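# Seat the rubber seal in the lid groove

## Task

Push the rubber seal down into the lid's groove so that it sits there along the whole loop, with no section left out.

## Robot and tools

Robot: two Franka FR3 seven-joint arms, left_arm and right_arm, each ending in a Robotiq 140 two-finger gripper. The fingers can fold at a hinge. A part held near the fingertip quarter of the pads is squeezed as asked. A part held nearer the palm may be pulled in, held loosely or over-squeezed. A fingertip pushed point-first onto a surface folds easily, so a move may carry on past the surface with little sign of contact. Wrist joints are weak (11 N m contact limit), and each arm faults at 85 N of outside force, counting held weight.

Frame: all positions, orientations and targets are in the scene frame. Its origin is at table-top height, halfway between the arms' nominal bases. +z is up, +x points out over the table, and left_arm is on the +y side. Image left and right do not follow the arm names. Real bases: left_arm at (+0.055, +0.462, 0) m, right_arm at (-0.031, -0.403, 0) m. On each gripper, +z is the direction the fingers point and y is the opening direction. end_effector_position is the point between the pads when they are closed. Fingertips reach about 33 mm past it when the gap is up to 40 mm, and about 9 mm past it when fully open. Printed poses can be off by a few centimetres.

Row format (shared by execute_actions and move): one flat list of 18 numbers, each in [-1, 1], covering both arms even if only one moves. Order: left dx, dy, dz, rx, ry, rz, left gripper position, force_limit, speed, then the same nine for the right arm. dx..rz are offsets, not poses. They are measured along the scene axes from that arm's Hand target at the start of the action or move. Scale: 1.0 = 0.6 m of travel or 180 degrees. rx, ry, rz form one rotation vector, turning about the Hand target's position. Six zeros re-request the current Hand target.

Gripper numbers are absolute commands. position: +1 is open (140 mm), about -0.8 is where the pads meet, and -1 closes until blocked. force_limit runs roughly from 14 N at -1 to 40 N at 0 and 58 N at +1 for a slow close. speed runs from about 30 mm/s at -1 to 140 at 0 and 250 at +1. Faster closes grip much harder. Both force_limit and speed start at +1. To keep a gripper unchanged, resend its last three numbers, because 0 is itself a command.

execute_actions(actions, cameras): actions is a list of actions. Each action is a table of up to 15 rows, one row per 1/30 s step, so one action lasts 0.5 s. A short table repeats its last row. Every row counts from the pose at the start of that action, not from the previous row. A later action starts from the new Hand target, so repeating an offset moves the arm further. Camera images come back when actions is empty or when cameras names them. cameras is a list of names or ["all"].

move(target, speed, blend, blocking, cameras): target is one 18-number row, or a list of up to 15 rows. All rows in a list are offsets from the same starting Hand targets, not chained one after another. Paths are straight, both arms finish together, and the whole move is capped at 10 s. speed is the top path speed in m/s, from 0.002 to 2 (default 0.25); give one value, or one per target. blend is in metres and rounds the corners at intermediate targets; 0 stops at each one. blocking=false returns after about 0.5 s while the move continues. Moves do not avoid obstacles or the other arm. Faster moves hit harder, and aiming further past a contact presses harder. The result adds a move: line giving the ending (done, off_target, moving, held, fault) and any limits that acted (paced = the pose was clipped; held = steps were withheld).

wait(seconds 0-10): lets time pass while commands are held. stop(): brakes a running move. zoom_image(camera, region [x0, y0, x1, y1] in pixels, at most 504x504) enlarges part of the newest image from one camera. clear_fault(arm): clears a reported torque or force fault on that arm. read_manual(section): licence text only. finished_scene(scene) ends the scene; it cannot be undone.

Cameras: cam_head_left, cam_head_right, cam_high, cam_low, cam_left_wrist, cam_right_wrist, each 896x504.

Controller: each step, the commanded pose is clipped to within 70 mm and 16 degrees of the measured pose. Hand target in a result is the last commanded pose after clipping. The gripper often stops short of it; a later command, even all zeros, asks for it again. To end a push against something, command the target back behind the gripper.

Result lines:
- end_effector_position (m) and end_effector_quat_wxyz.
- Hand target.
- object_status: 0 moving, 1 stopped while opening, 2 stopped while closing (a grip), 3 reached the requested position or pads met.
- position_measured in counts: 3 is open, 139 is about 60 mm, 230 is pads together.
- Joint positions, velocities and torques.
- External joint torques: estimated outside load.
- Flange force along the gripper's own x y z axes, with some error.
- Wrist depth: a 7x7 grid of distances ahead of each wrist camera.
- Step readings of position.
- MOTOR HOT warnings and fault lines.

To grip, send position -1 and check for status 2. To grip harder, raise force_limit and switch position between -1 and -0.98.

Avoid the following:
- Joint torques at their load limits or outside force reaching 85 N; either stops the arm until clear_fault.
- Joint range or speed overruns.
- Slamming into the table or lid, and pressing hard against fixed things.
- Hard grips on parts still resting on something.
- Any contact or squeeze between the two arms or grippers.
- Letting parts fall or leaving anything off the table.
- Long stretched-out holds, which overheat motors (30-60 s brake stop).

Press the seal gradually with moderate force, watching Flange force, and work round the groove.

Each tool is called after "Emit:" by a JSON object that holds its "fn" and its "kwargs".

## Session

Scene 1 done. Now scene 2.

Emit:
{"fn": "execute_actions", "kwargs": {"actions": []}}

Scene clock: 0.00 s.
left_arm: end_effector_position=(+0.1667, +0.3740, +0.3145) position_measured=3 object_status=3 end_effector_quat_wxyz=(+0.223, +0.571, -0.571, -0.547) | right_arm: end_effector_position=(+0.5371, -0.0951, +0.1326) position_measured=3 object_status=3 end_effector_quat_wxyz=(+0.055, +0.786, +0.613, +0.062)
Joint positions: left_arm=[-0.524 -0.082 0.044 -2.284 -0.089 0.942 -0.478] | right_arm=[0.493 0.277 0.04 -1.979 -0.151 2.388 -2.263]
Joint velocities: within noise
Joint torques (N m): no reading
External joint torques (N m): no reading
Flange force (N): no reading
Wrist depth (mm): cam_left_wrist=[275 271 320 2682 2338 2600 2089 / 293 266 259 255 223 2255 2197 / 334 282 255 239 218 222 2317 / - 130 288 256 225 141 2360 / - 130 2655 247 235 141 104 / - 2275 2404 250 236 229 99 / - 2404 2498 263 2929 237 -] | cam_right_wrist=[- 233 - - 1097 1180 1208 / - - - - 1169 1238 1245 / 226 235 - - 1127 1317 1525 / - 129 - - 1359 127 1429 / - 110 - - 1454 127 96 / - - - - - 1554 - / - - 314 - - 1624 -]
Hand target: left_arm +0.1667, +0.3740, +0.3145; +0.223, +0.571, -0.571, -0.547 | right_arm +0.5371, -0.0951, +0.1326; +0.055, +0.786, +0.613, +0.062
Tool commands: left_gripper/position=+1.0 left_gripper/force_limit=+1.0 left_gripper/speed=+1.0 right_gripper/position=+1.0 right_gripper/force_limit=+1.0 right_gripper/speed=+1.0

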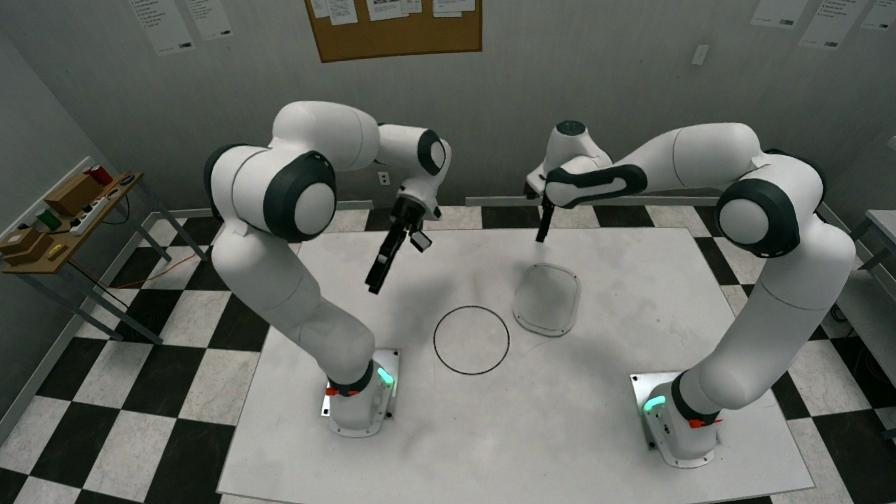

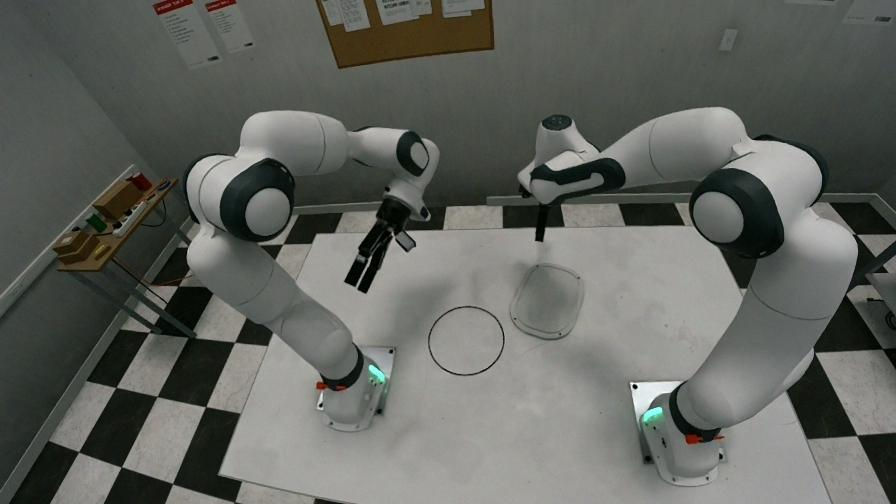

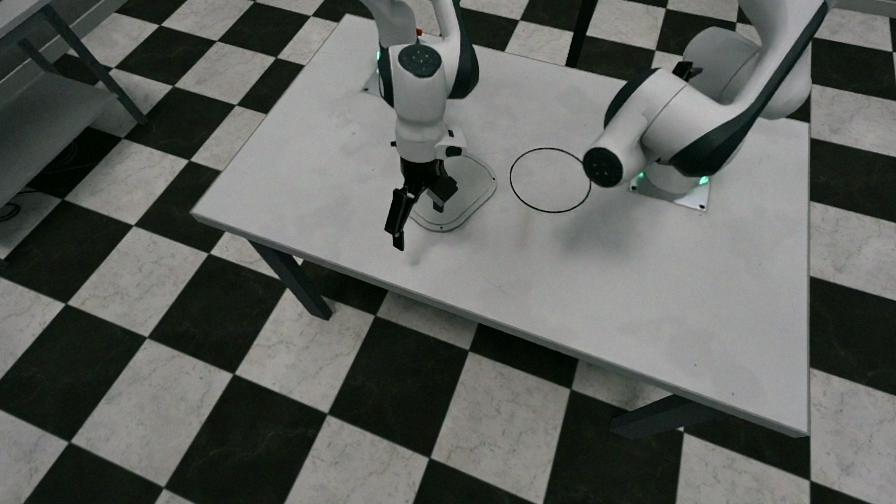

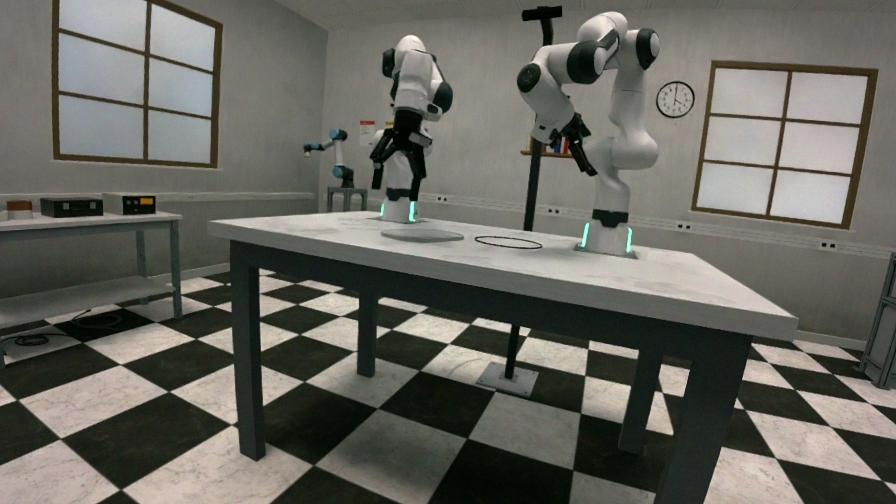

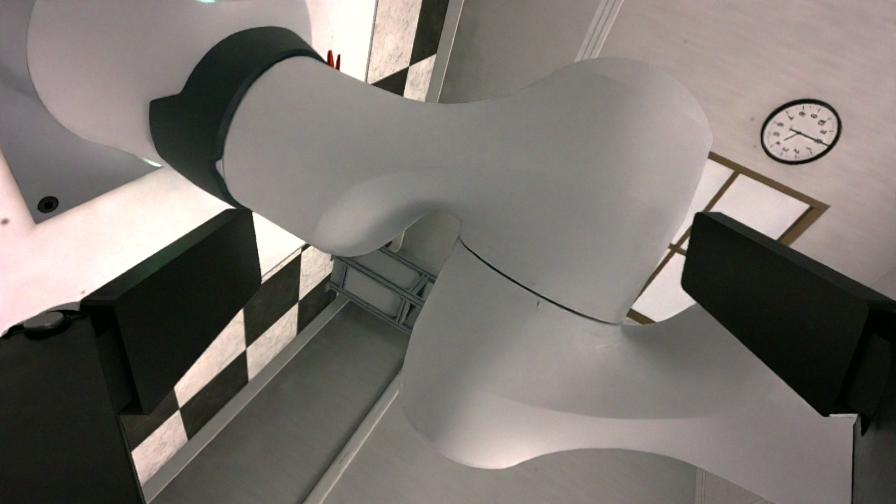

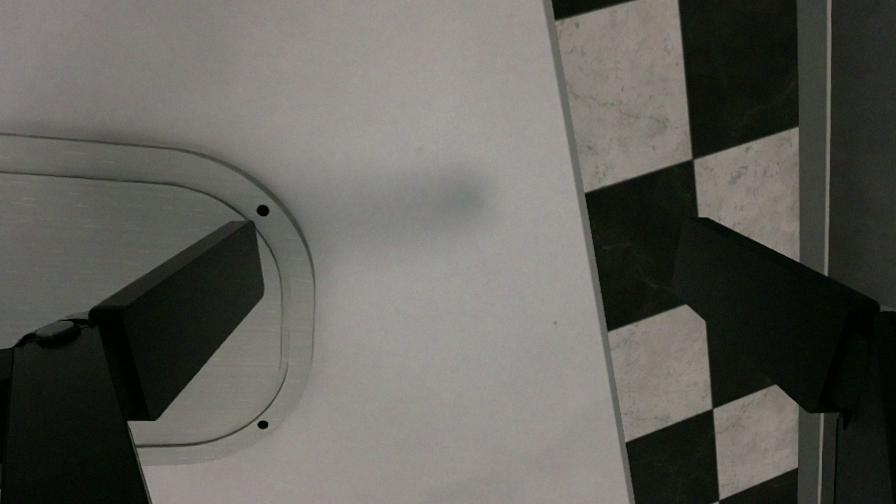

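Emit:
{"fn": "move", "kwargs": {"target": [-0.1212,-0.34,-0.0242,-0.2217,-0.3377,-0.1003,1,-0.8,-1,-0.3452,0.0752,0.279,0.0064,0.0525,-0.0378,1,-0.8,-1], "speed": 0.35, "cameras": ["cam_left_wrist", "cam_right_wrist"]}}

Scene clock: 20.00 s.
left_arm: end_effector_position=(+0.0938, +0.1710, +0.3001) position_measured=3 object_status=3 end_effector_quat_wxyz=(+0.001, -0.563, +0.826, +0.002) | right_arm: end_effector_position=(+0.3317, -0.0508, +0.3000) position_measured=3 object_status=3 end_effector_quat_wxyz=(+0.002, +0.821, +0.570, +0.001)
Joint positions: left_arm=[-0.738 -1.002 -0.491 -2.574 -0.408 1.622 -0.616] | right_arm=[0.609 -0.177 0.155 -2.059 0.024 1.886 -2.032]
Joint velocities: left_arm=[within noise] | right_arm=[0.001 0.002 0 -0.001 -0.001 0 0.005]
Joint torques (N m): left_arm=[-0.23 0.96 9.99 22.43 0.48 2.91 -0.25] | right_arm=[1 -25.26 -1.57 25.44 1.15 2.38 0.24]
External joint torques (N m): left_arm=[-0.2 -1.33 0.55 0.09 -0.3 0.29 -0.25] | right_arm=[0.94 0.98 -0.58 0.34 0.27 -0.28 0.24]
Flange force (N): left_arm=[-3.2 3.4 0.7] | right_arm=[3.9 1.2 -1.1]
Wrist depth (mm): cam_left_wrist=[- 387 418 - 393 390 402 / - - - 414 416 - 408 / - - 444 443 436 438 432 / - 130 - 464 459 141 445 / - 120 - 501 475 415 104 / - 104 - - 425 403 99 / - 548 570 583 364 338 -] | cam_right_wrist=[- - - - - - 1158 / - - - - - - 1283 / - 451 445 - - 468 1352 / - 129 - - 465 127 1429 / - 110 486 - - 119 96 / - - - - - - - / - - 558 - - - -]
Hand target: left_arm +0.0940, +0.1700, +0.3000; +0.000, -0.567, +0.824, +0.000 | right_arm +0.3300, -0.0500, +0.3000; +0.000, +0.824, +0.567, +0.000
Off the commanded pose: left_arm 0.001 m, 1 deg | right_arm 0.002 m, 1 deg.
move: done
Images, in order (width x height): cam_left_wrist 896x504, cam_right_wrist 896x504.

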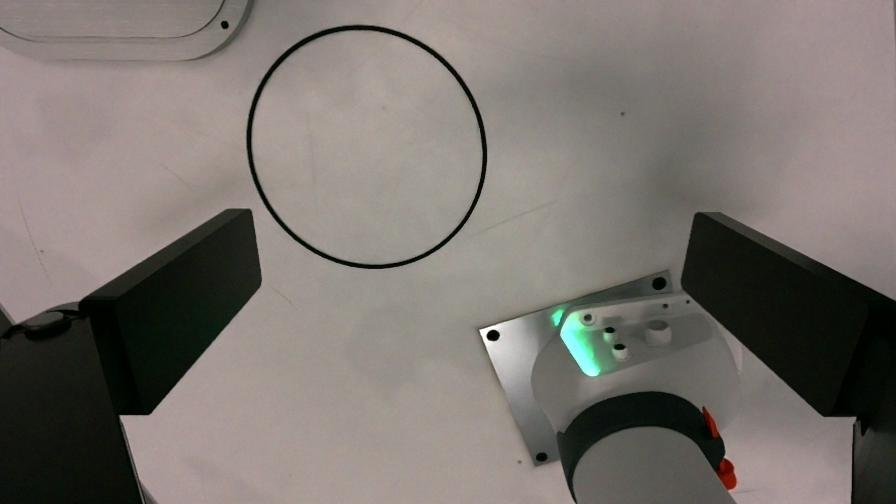

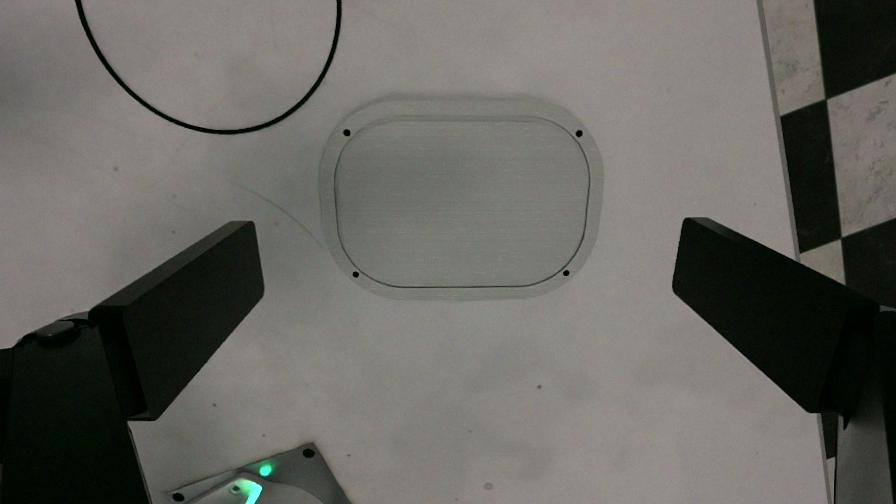

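Emit:
{"fn": "zoom_image", "kwargs": {"camera": "cam_right_wrist", "region": [310, 80, 470, 310]}}

Emit:
{"fn": "zoom_image", "kwargs": {"camera": "cam_right_wrist", "region": [460, 80, 620, 310]}}

Scaled by 2.191 from the camera's 896x504 image, which has a finer 1280x720 frame.

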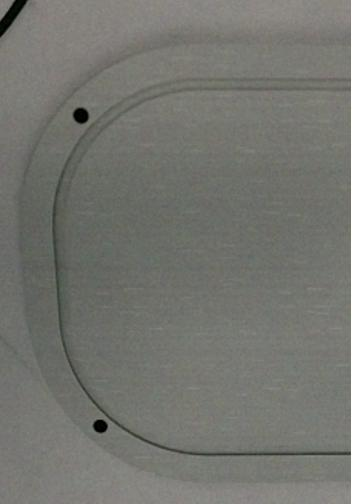

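Scaled by 2.191 from the camera's 896x504 image, which has a finer 1280x720 frame.

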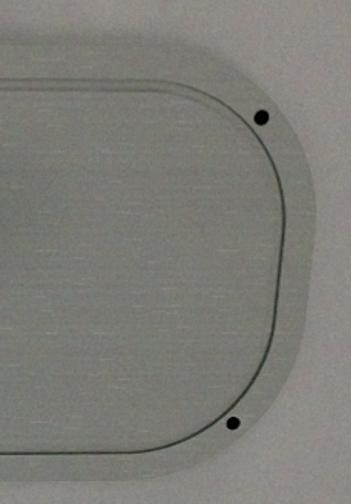

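Emit:
{"fn": "move", "kwargs": {"target": [-0.0475,-0.02,-0.3,0,0,0.116,-0.5,-0.8,-1,-0.0725,0.3117,-0.3,0,0,0.116,-0.5,-0.8,-1], "speed": 0.25, "cameras": ["cam_left_wrist", "cam_right_wrist"]}}

Scene clock: 36.40 s.
left_arm: end_effector_position=(+0.0651, +0.1603, +0.1190) position_measured=192 object_status=0 end_effector_quat_wxyz=(-0.001, +0.704, -0.710, -0.003) | right_arm: end_effector_position=(+0.2852, +0.1368, +0.1206) position_measured=192 object_status=0 end_effector_quat_wxyz=(-0.001, +0.706, +0.708, -0.001)
Joint positions: left_arm=[-0.672 -0.991 -0.961 -2.887 -0.849 1.987 -0.888] | right_arm=[0.785 0.348 0.279 -1.879 -0.114 2.21 -2.031]
Joint torques (N m): left_arm=[-0.48 2.85 13.57 17.55 0.48 2.96 -0.19] | right_arm=[1.47 -39.35 2.3 24.08 0.27 2.87 0.19]
External joint torques (N m): left_arm=[-0.43 -1.26 0.89 0.78 -0.25 0.35 -0.19] | right_arm=[1.36 1.9 -1.27 0.7 -0.47 0.23 0.19]
Flange force (N): left_arm=[-4.4 2.3 -4.2] | right_arm=[9.0 3.6 3.2]
Wrist depth (mm): cam_left_wrist=[237 237 236 233 228 229 227 / 250 248 246 245 243 241 239 / - 262 266 256 261 257 - / - 275 273 267 - 267 263 / - - - - 92 - - / - - - 308 - - - / - - - - - - -] | cam_right_wrist=[232 - - - 238 - - / - - - - - - - / - - 260 - - - - / - - - 141 275 276 - / - - - 284 94 82 - / - - - - - - - / - - - - - - -]
Hand target: left_arm +0.0655, +0.1580, +0.1200; +0.000, +0.707, -0.707, +0.000 | right_arm +0.2865, +0.1370, +0.1200; +0.000, +0.707, +0.707, +0.000
Off the commanded pose: left_arm 0.003 m, 1 deg | right_arm 0.001 m, 0 deg.
move: done
Images, in order (width x height): cam_left_wrist 896x504, cam_right_wrist 896x504.

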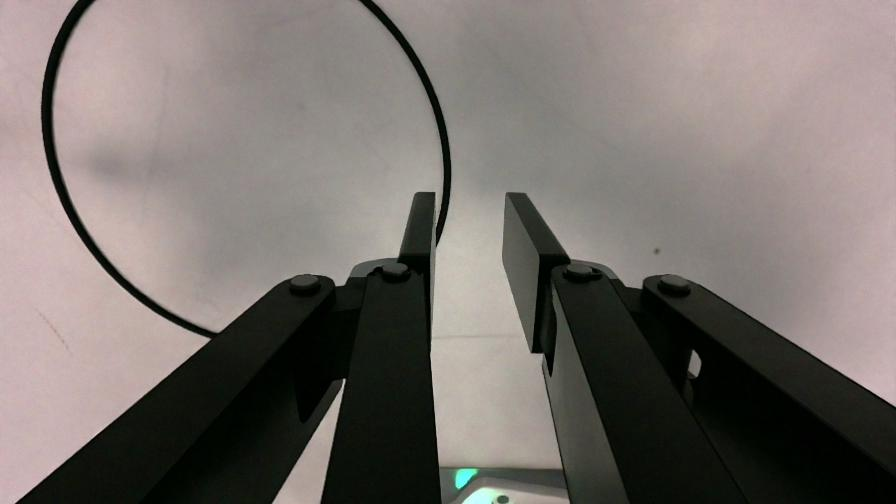

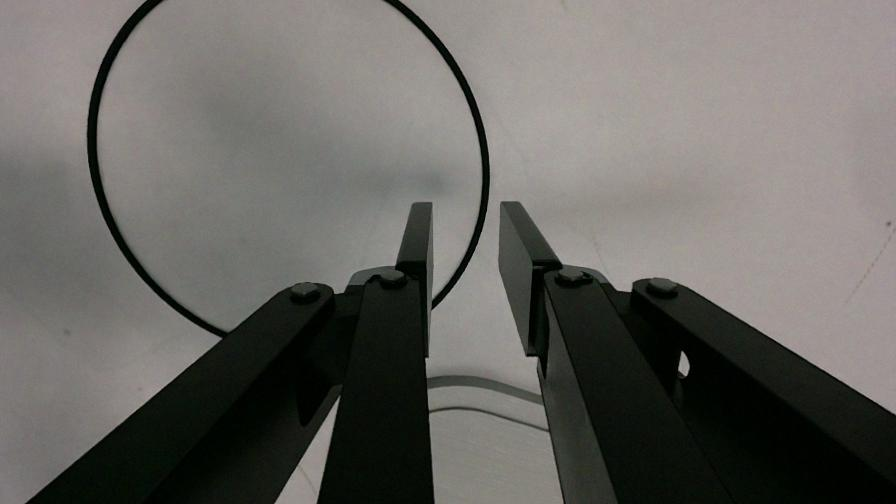

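Emit:
{"fn": "move", "kwargs": {"target": [[0.0132,-0.0117,-0.0833,0,0,0,-0.5,-0.8,-1,0.023,0.0127,-0.0833,0,0,0,-0.5,-0.8,-1],[0.0132,-0.0117,-0.14,0,0,0,-0.5,-0.8,-1,0.023,0.0127,-0.1492,0,0,0,-0.5,-0.8,-1]], "speed": [0.15,0.08], "blend": [0.01,0], "cameras": ["cam_left_wrist", "cam_right_wrist"]}}

Scene clock: 44.37 s.
left_arm: end_effector_position=(+0.0737, +0.1527, +0.0359) position_measured=192 object_status=3 end_effector_quat_wxyz=(-0.002, +0.709, -0.705, -0.001) | right_arm: end_effector_position=(+0.2995, +0.1446, +0.0309) position_measured=192 object_status=3 end_effector_quat_wxyz=(-0.001, +0.706, +0.709, -0.001)
Joint positions: left_arm=[-0.507 -0.752 -1.269 -2.915 -1.06 2.298 -0.804] | right_arm=[0.811 0.523 0.236 -1.861 -0.164 2.364 -2.014]
Joint velocities: left_arm=[0 -0.002 0 0 0.001 0.003 0.006] | right_arm=[within noise]
Joint torques (N m): left_arm=[-0.34 3.63 12.77 13.18 0.33 2.93 0.24] | right_arm=[1.43 -43.46 3.27 21.88 0.51 2.89 0.18]
External joint torques (N m): left_arm=[-0.36 0.19 0.85 0.71 -0.26 0.3 0.24] | right_arm=[1.62 1.5 -1.02 0.13 -0.14 0.24 0.18]
Flange force (N): left_arm=[-1.1 -0.3 -1.9] | right_arm=[5.6 0.8 4.0]
Wrist depth (mm): cam_left_wrist=[162 160 158 157 156 155 154 / - 167 166 165 164 162 161 / 180 176 175 172 172 170 168 / 188 185 184 178 180 182 181 / 200 - - 193 92 95 190 / - - - 206 - - - / - - - - - - -] | cam_right_wrist=[- - - - - - - / - - - - - - - / - - - - - - - / - - - 141 - - - / - - - - 94 82 - / - - - - - - - / - - - - - - -]
Hand target: left_arm +0.0734, +0.1509, +0.0360; +0.000, +0.707, -0.707, +0.000 | right_arm +0.3003, +0.1447, +0.0305; +0.000, +0.707, +0.707, +0.000
Off the commanded pose: left_arm 0.002 m, 0 deg | right_arm 0.001 m, 0 deg.
move: done
Images, in order (width x height): cam_left_wrist 896x504, cam_right_wrist 896x504.

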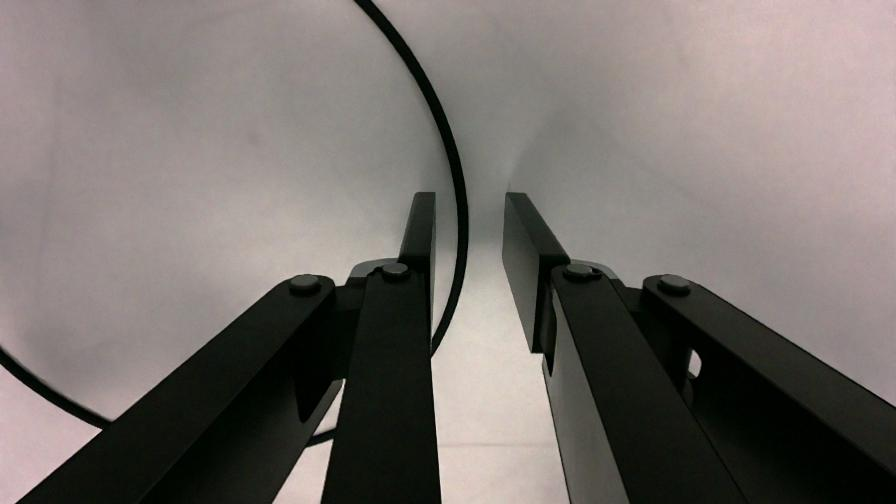

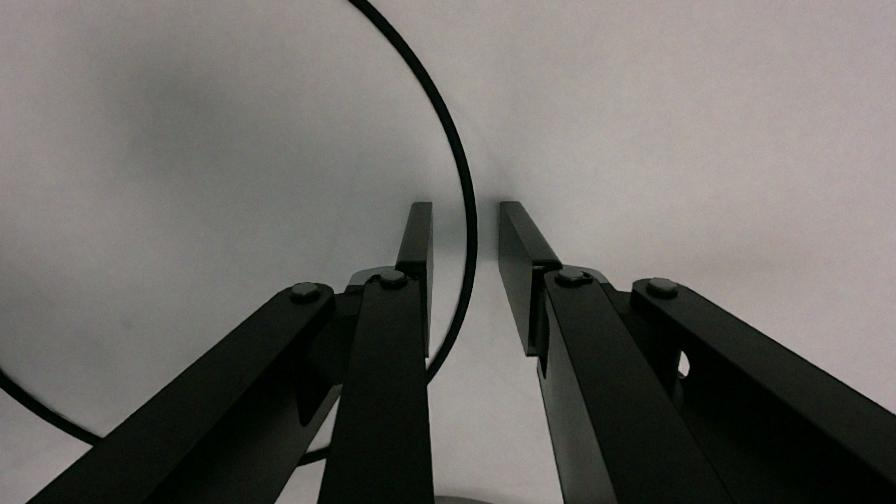

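Emit:
{"fn": "move", "kwargs": {"target": [0,0,-0.0062,0,0,0,-0.5,-0.8,-1,0.005,0.0,-0.0035,0,0,0,-0.5,-0.8,-1], "speed": 0.02, "cameras": ["cam_left_wrist", "cam_right_wrist"]}}

Scene clock: 48.30 s.
left_arm: end_effector_position=(+0.0736, +0.1525, +0.0323) position_measured=192 object_status=3 end_effector_quat_wxyz=(-0.001, +0.709, -0.706, -0.001) | right_arm: end_effector_position=(+0.3021, +0.1447, +0.0293) position_measured=192 object_status=3 end_effector_quat_wxyz=(-0.001, +0.707, +0.707, -0.001)
Joint positions: left_arm=[-0.498 -0.735 -1.284 -2.915 -1.066 2.317 -0.799] | right_arm=[0.811 0.529 0.232 -1.856 -0.164 2.365 -2.014]
Joint velocities: left_arm=[-0.002 0.001 0.001 0 0.001 0.005 -0.001] | right_arm=[within noise]
Joint torques (N m): left_arm=[-0.26 3.47 12.48 12.88 0.27 2.97 0.17] | right_arm=[0.98 -43.06 3.27 22.41 0.52 2.87 -0.01]
External joint torques (N m): left_arm=[-0.25 0.12 0.74 0.56 -0.32 0.35 0.17] | right_arm=[0.94 2.1 -1.21 0.7 -0.12 0.23 -0.01]
Flange force (N): left_arm=[-1.0 -0.2 -1.2] | right_arm=[8.1 3.8 4.8]
Wrist depth (mm): cam_left_wrist=[158 156 155 153 153 151 151 / - 164 162 161 161 159 156 / 174 172 170 170 169 168 168 / 183 183 179 176 175 176 176 / 196 192 - 191 92 95 186 / - - - 202 - - - / - - - 218 - - -] | cam_right_wrist=[- - - - - - 158 / - - - - - - - / - - - - - - - / - - - 140 179 - - / - - - - 94 82 - / - - - - - - - / - - - - - - -]
Hand target: left_arm +0.0734, +0.1509, +0.0323; +0.000, +0.707, -0.707, +0.000 | right_arm +0.3033, +0.1447, +0.0284; +0.000, +0.707, +0.707, +0.000
Off the commanded pose: left_arm 0.002 m, 0 deg | right_arm 0.002 m, 0 deg.
move: done
Images, in order (width x height): cam_left_wrist 896x504, cam_right_wrist 896x504.

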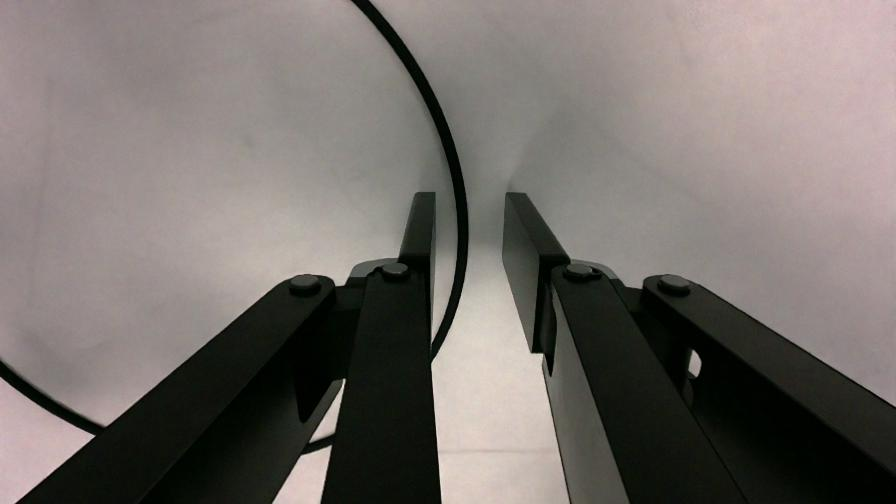

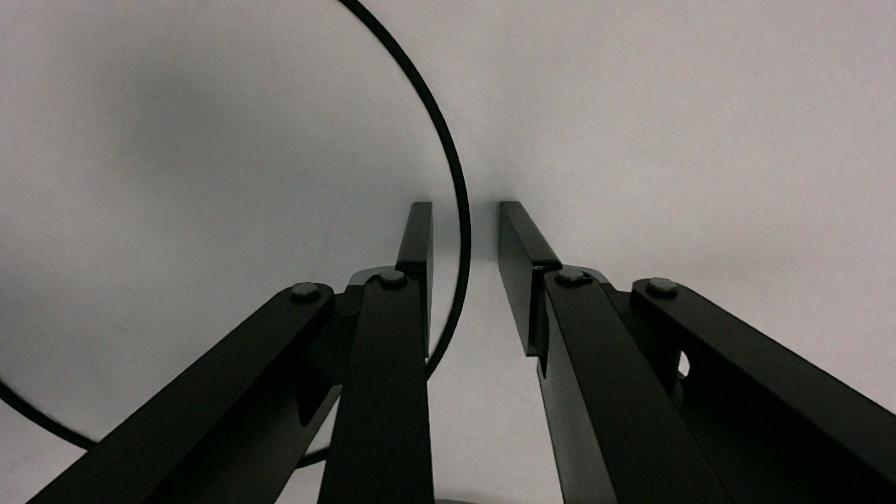

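Emit:
{"fn": "move", "kwargs": {"target": [[0,0,-0.0018,0,0,0,-0.5,-0.8,-1,0.0,0.0,-0.0022,0,0,0,-0.5,-0.8,-1],[0,0,-0.0018,0,0,0,-1,-0.8,-1,0.0,0.0,-0.0022,0,0,0,-1,-0.8,-1]], "speed": 0.02, "cameras": ["cam_left_wrist", "cam_right_wrist"]}}

Scene clock: 50.97 s.
left_arm: end_effector_position=(+0.0736, +0.1520, +0.0312) position_measured=226 object_status=0 end_effector_quat_wxyz=(-0.001, +0.708, -0.706, +0.000) | right_arm: end_effector_position=(+0.3024, +0.1446, +0.0280) position_measured=226 object_status=0 end_effector_quat_wxyz=(-0.001, +0.707, +0.707, -0.001)
Joint positions: left_arm=[-0.496 -0.727 -1.287 -2.915 -1.067 2.327 -0.799] | right_arm=[0.811 0.532 0.232 -1.856 -0.164 2.368 -2.014]
Joint torques (N m): left_arm=[-0.72 3.6 12.66 12.78 0.48 2.94 0.17] | right_arm=[1.37 -43.1 3.28 22.35 0.41 2.86 0.04]
External joint torques (N m): left_arm=[-0.72 0.38 1 0.42 -0.1 0.3 0.17] | right_arm=[1.18 2.09 -1.32 0.68 -0.23 0.22 0.04]
Flange force (N): left_arm=[-3.4 0.6 -3.7] | right_arm=[8.4 3.5 4.9]
Wrist depth (mm): cam_left_wrist=[157 155 154 152 152 152 150 / - 162 162 160 159 159 157 / 173 172 168 167 168 167 165 / 183 181 181 115 176 176 175 / 194 191 - - - 184 185 / 205 - - - - - 194 / - - - - - - -] | cam_right_wrist=[- - - - - - - / - 160 - 160 161 - - / - 169 - - - - - / - - - 115 - - - / - - - - - - - / - - - - - - - / - - - - - - -]
Hand target: left_arm +0.0734, +0.1509, +0.0312; +0.000, +0.707, -0.707, +0.000 | right_arm +0.3033, +0.1447, +0.0271; +0.000, +0.707, +0.707, +0.000
Off the commanded pose: left_arm 0.001 m, 0 deg | right_arm 0.001 m, 0 deg.
move: done
Images, in order (width x height): cam_left_wrist 896x504, cam_right_wrist 896x504.

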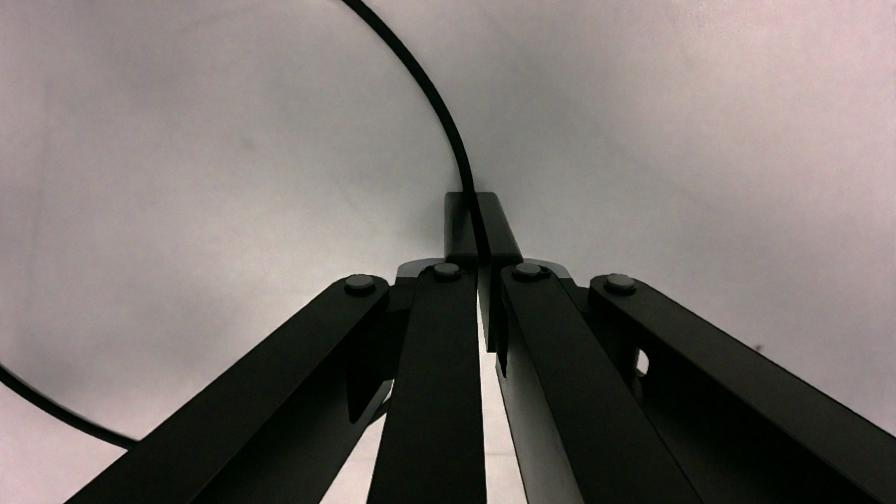

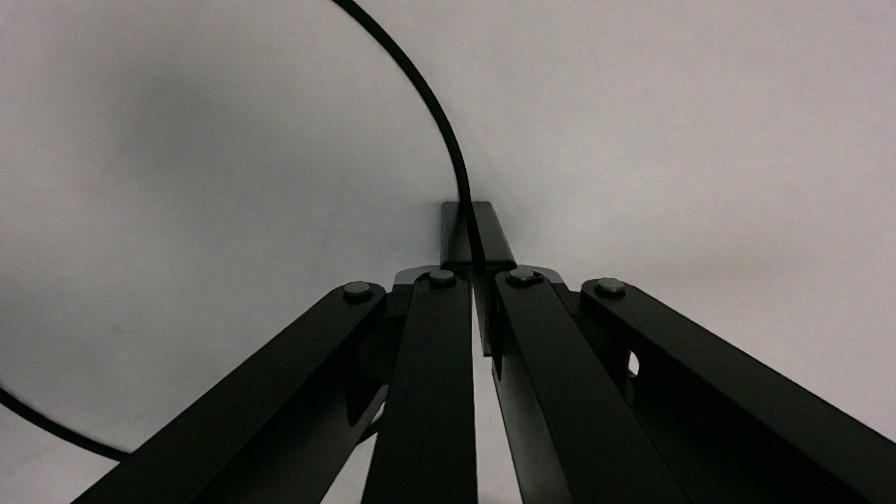

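Emit:
{"fn": "move", "kwargs": {"target": [[0,0,0.09,0,0,0,-1,-0.8,-1,0,0,0.09,0,0,0,-1,-0.8,-1],[0.2255,-0.3363,0.1063,0,0,-0.1139,-1,-0.8,-1,0.1963,-0.4748,0.1082,0,0,-0.1139,-1,-0.8,-1]], "speed": [0.08,0.2], "blend": [0.02,0], "cameras": ["all"]}}

Scene clock: 56.20 s.
left_arm: end_effector_position=(+0.2091, -0.0508, +0.0944) position_measured=226 object_status=2 end_effector_quat_wxyz=(+0.000, -0.574, +0.819, -0.001) | right_arm: end_effector_position=(+0.4213, -0.1411, +0.0916) position_measured=226 object_status=2 end_effector_quat_wxyz=(+0.001, +0.823, +0.568, -0.001)
Joint positions: left_arm=[0.629 -0.417 -1.885 -2.228 -0.536 2.291 -0.558] | right_arm=[0.425 0.107 0.104 -2.296 -0.021 2.399 -2.235]
Joint velocities: left_arm=[0 0.001 -0.001 0.001 0.002 -0.002 0.005] | right_arm=[0.001 -0.001 0 -0.001 0 0 -0.004]
Joint torques (N m): left_arm=[-0.26 18.77 12.75 20.63 0.85 2.47 0.19] | right_arm=[0.94 -32.58 -0.02 21.18 0.93 2.85 -0.43]
External joint torques (N m): left_arm=[-0.22 1.21 0.81 0.83 0.27 -0.16 0.19] | right_arm=[0.9 0.32 -0.51 -0.42 0.3 0.23 -0.43]
Flange force (N): left_arm=[-3.4 2.6 -6.4] | right_arm=[-1.0 -0.3 1.3]
Wrist depth (mm): cam_left_wrist=[197 196 195 201 202 202 201 / 204 206 206 206 214 214 212 / 222 218 217 214 223 226 224 / 233 231 230 115 237 238 237 / 240 238 - - - - 252 / - - - - - - 265 / - - - - - - -] | cam_right_wrist=[- 197 199 204 - - - / - 205 - 210 - - - / - - - - - - 243 / 225 - - 116 - - - / - - - - - - 266 / 263 - - - - - - / - - - - - - -]
Hand target: left_arm +0.2087, -0.0508, +0.0950; +0.000, -0.570, +0.822, +0.000 | right_arm +0.4211, -0.1402, +0.0920; +0.000, +0.822, +0.570, +0.000
Off the commanded pose: left_arm 0.001 m, 1 deg | right_arm 0.001 m, 0 deg.
move: done

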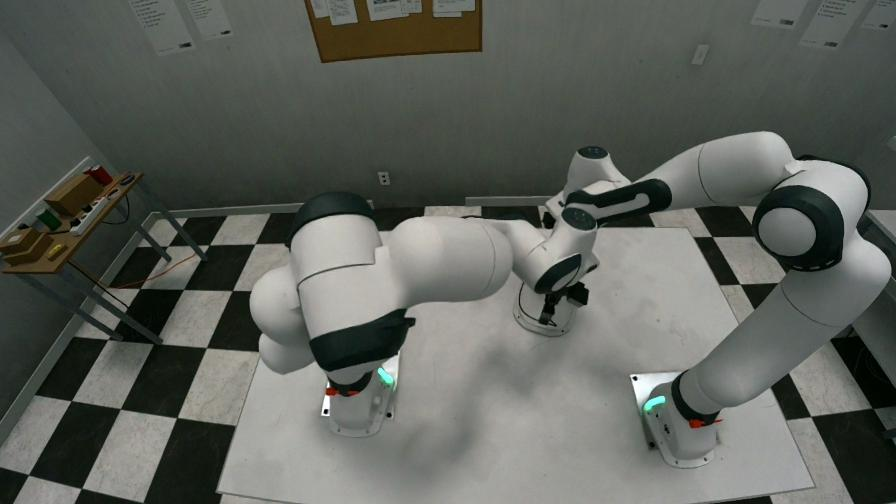

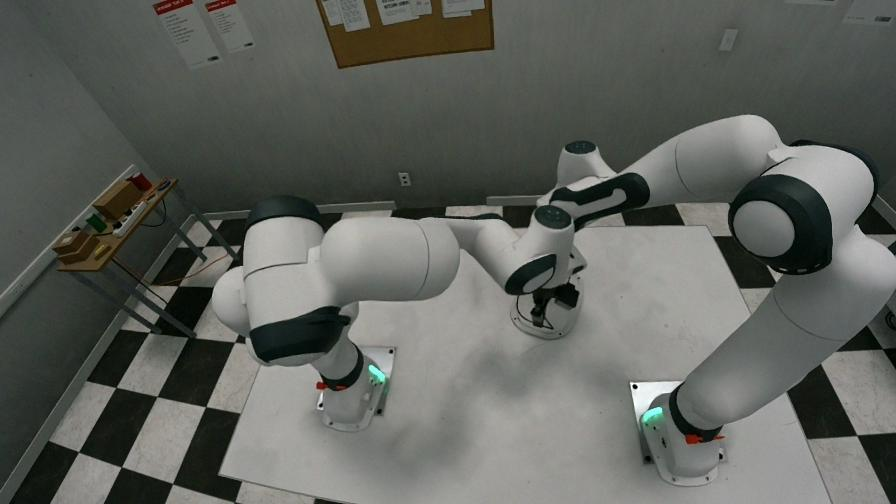

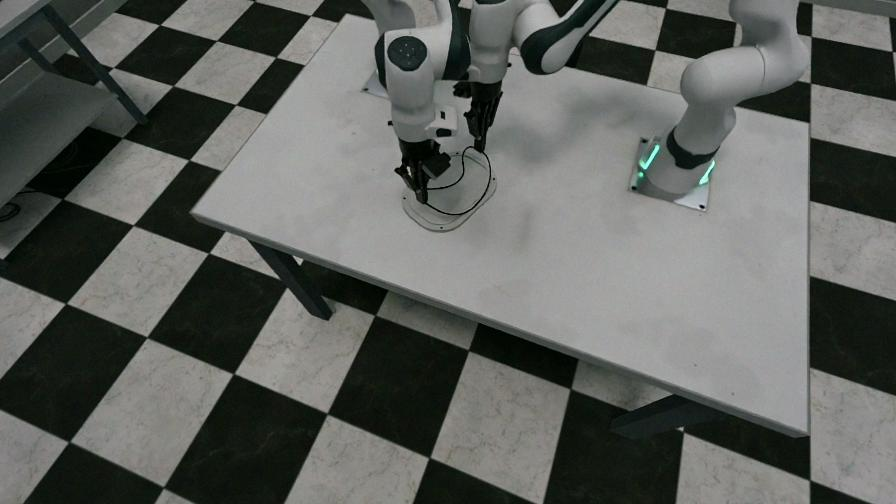

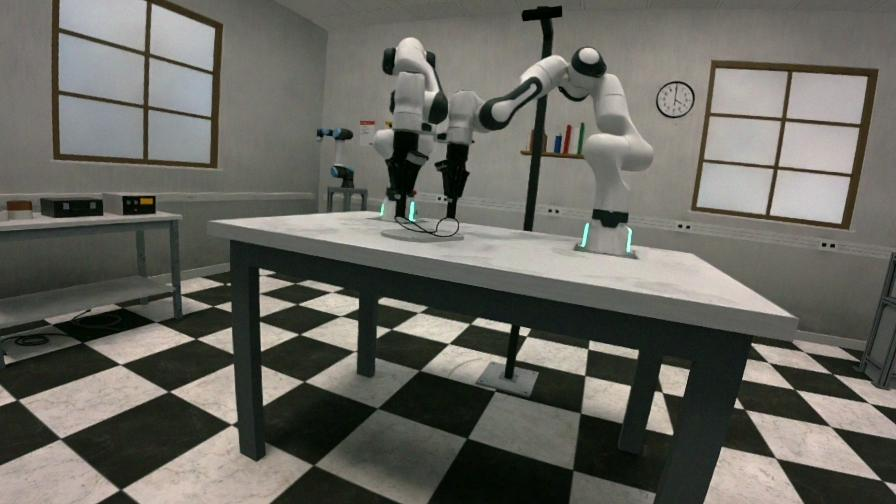

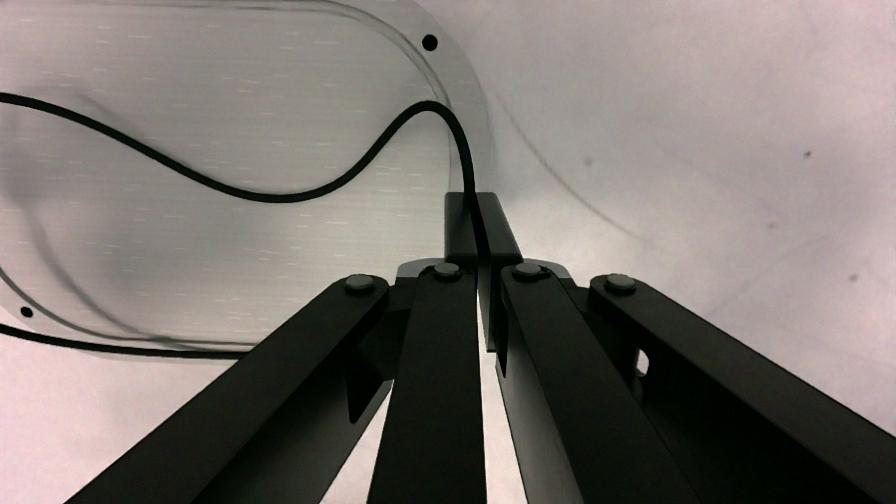

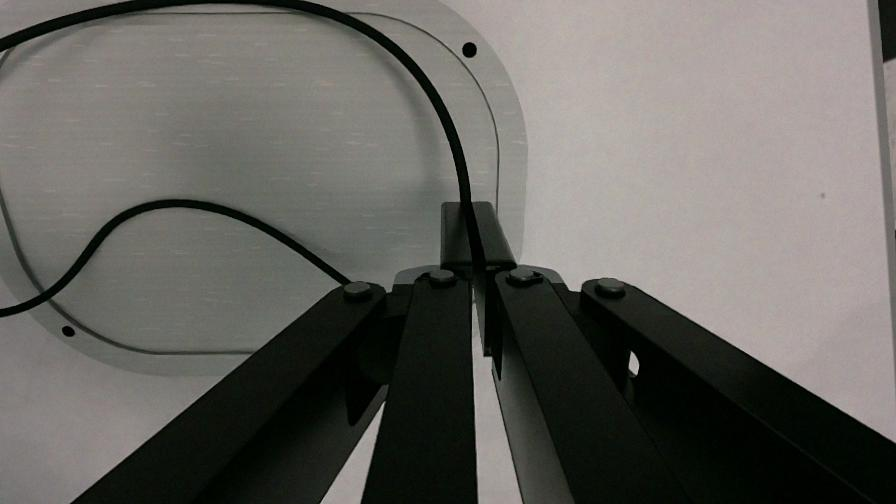

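Emit:
{"fn": "zoom_image", "kwargs": {"camera": "cam_low", "region": [360, 180, 500, 260]}}

Emit:
{"fn": "zoom_image", "kwargs": {"camera": "cam_high", "region": [380, 110, 520, 240]}}

Scaled by 3.600 from the camera's 896x504 image, which has a finer 1280x720 frame.

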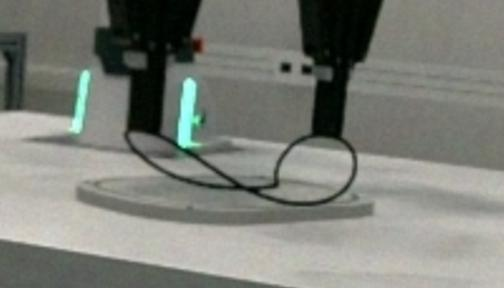

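Scaled by 3.600 from the camera's 896x504 image, which has a finer 1280x720 frame.

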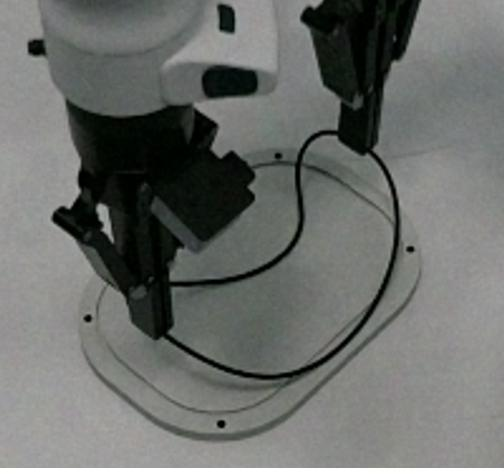

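Emit:
{"fn": "move", "kwargs": {"target": [0.0093,-0.0033,-0.06,0,0,0,-1,-0.8,-1,0.0163,-0.0062,-0.0717,0,0,0,-1,-0.8,-1], "speed": 0.1, "cameras": ["cam_left_wrist", "cam_right_wrist", "cam_high"]}}

Scene clock: 73.47 s.
left_arm: end_effector_position=(+0.2139, -0.0503, +0.0577) position_measured=226 object_status=2 end_effector_quat_wxyz=(+0.002, -0.573, +0.820, +0.003) | right_arm: end_effector_position=(+0.4291, -0.1427, +0.0493) position_measured=226 object_status=2 end_effector_quat_wxyz=(-0.001, +0.824, +0.567, -0.001)
Joint positions: left_arm=[0.762 -0.473 -2.026 -2.226 -0.606 2.343 -0.503] | right_arm=[0.419 0.205 0.097 -2.294 -0.029 2.496 -2.241]
Joint velocities: left_arm=[0.001 0.001 -0.002 0 0 0.004 0.006] | right_arm=[0 0.001 0.001 0 0 0.003 0]
Joint torques (N m): left_arm=[-0.24 23.59 13.97 19.26 0.52 2.89 0.33] | right_arm=[0.59 -33.45 0.14 21.08 0.01 2.81 -0.48]
External joint torques (N m): left_arm=[-0.12 1.44 1.28 0.84 -0.03 0.31 0.33] | right_arm=[0.59 1.54 -0.69 0.72 -0.56 0.19 -0.48]
Flange force (N): left_arm=[-3.8 2.4 -5.7] | right_arm=[4.4 4.4 3.7]
Wrist depth (mm): cam_left_wrist=[- 160 160 166 169 168 168 / 171 169 170 168 179 178 177 / 177 179 177 173 188 188 187 / 191 190 187 119 198 199 198 / 203 200 - - - 207 208 / 213 - - - - - - / - - - - - - -] | cam_right_wrist=[160 - 160 164 - - - / - 167 - 167 179 - - / 175 176 - 176 - - - / - 184 - 126 - - - / - 192 92 - - - 210 / 205 - - - - - - / - - - - - - -]
Hand target: left_arm +0.2143, -0.0528, +0.0590; +0.000, -0.570, +0.822, +0.000 | right_arm +0.4309, -0.1439, +0.0490; +0.000, +0.822, +0.570, +0.000
Off the commanded pose: left_arm 0.003 m, 1 deg | right_arm 0.002 m, 0 deg.
move: done
Images, in order (width x height): cam_high 896x504, cam_left_wrist 896x504, cam_right_wrist 896x504.

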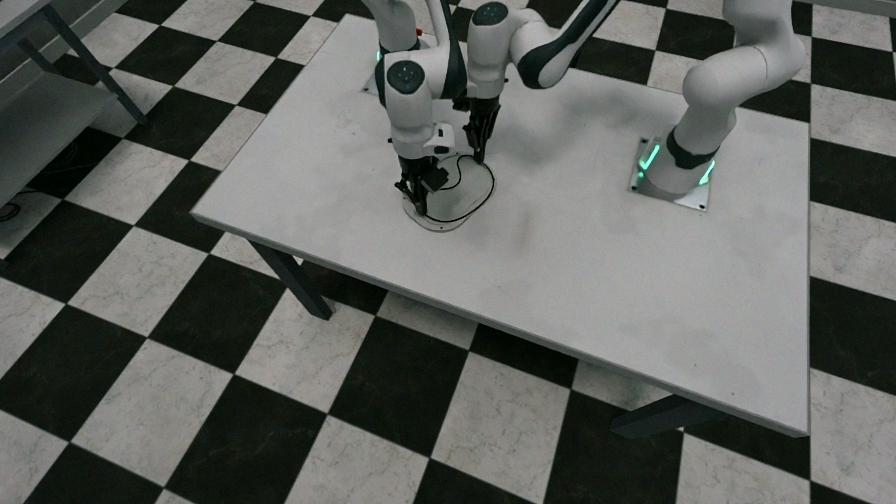

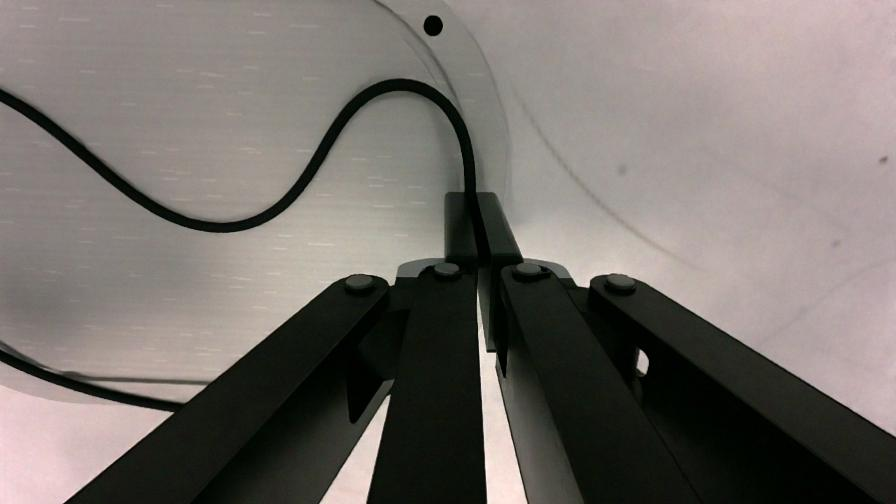

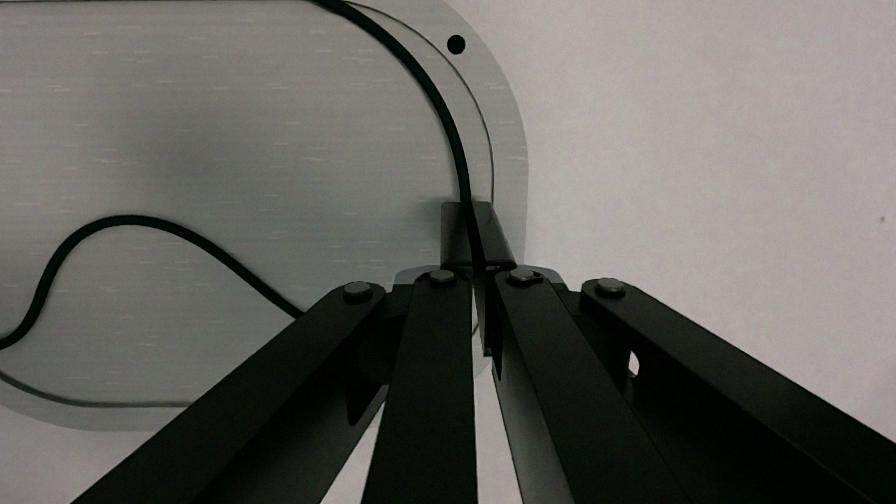

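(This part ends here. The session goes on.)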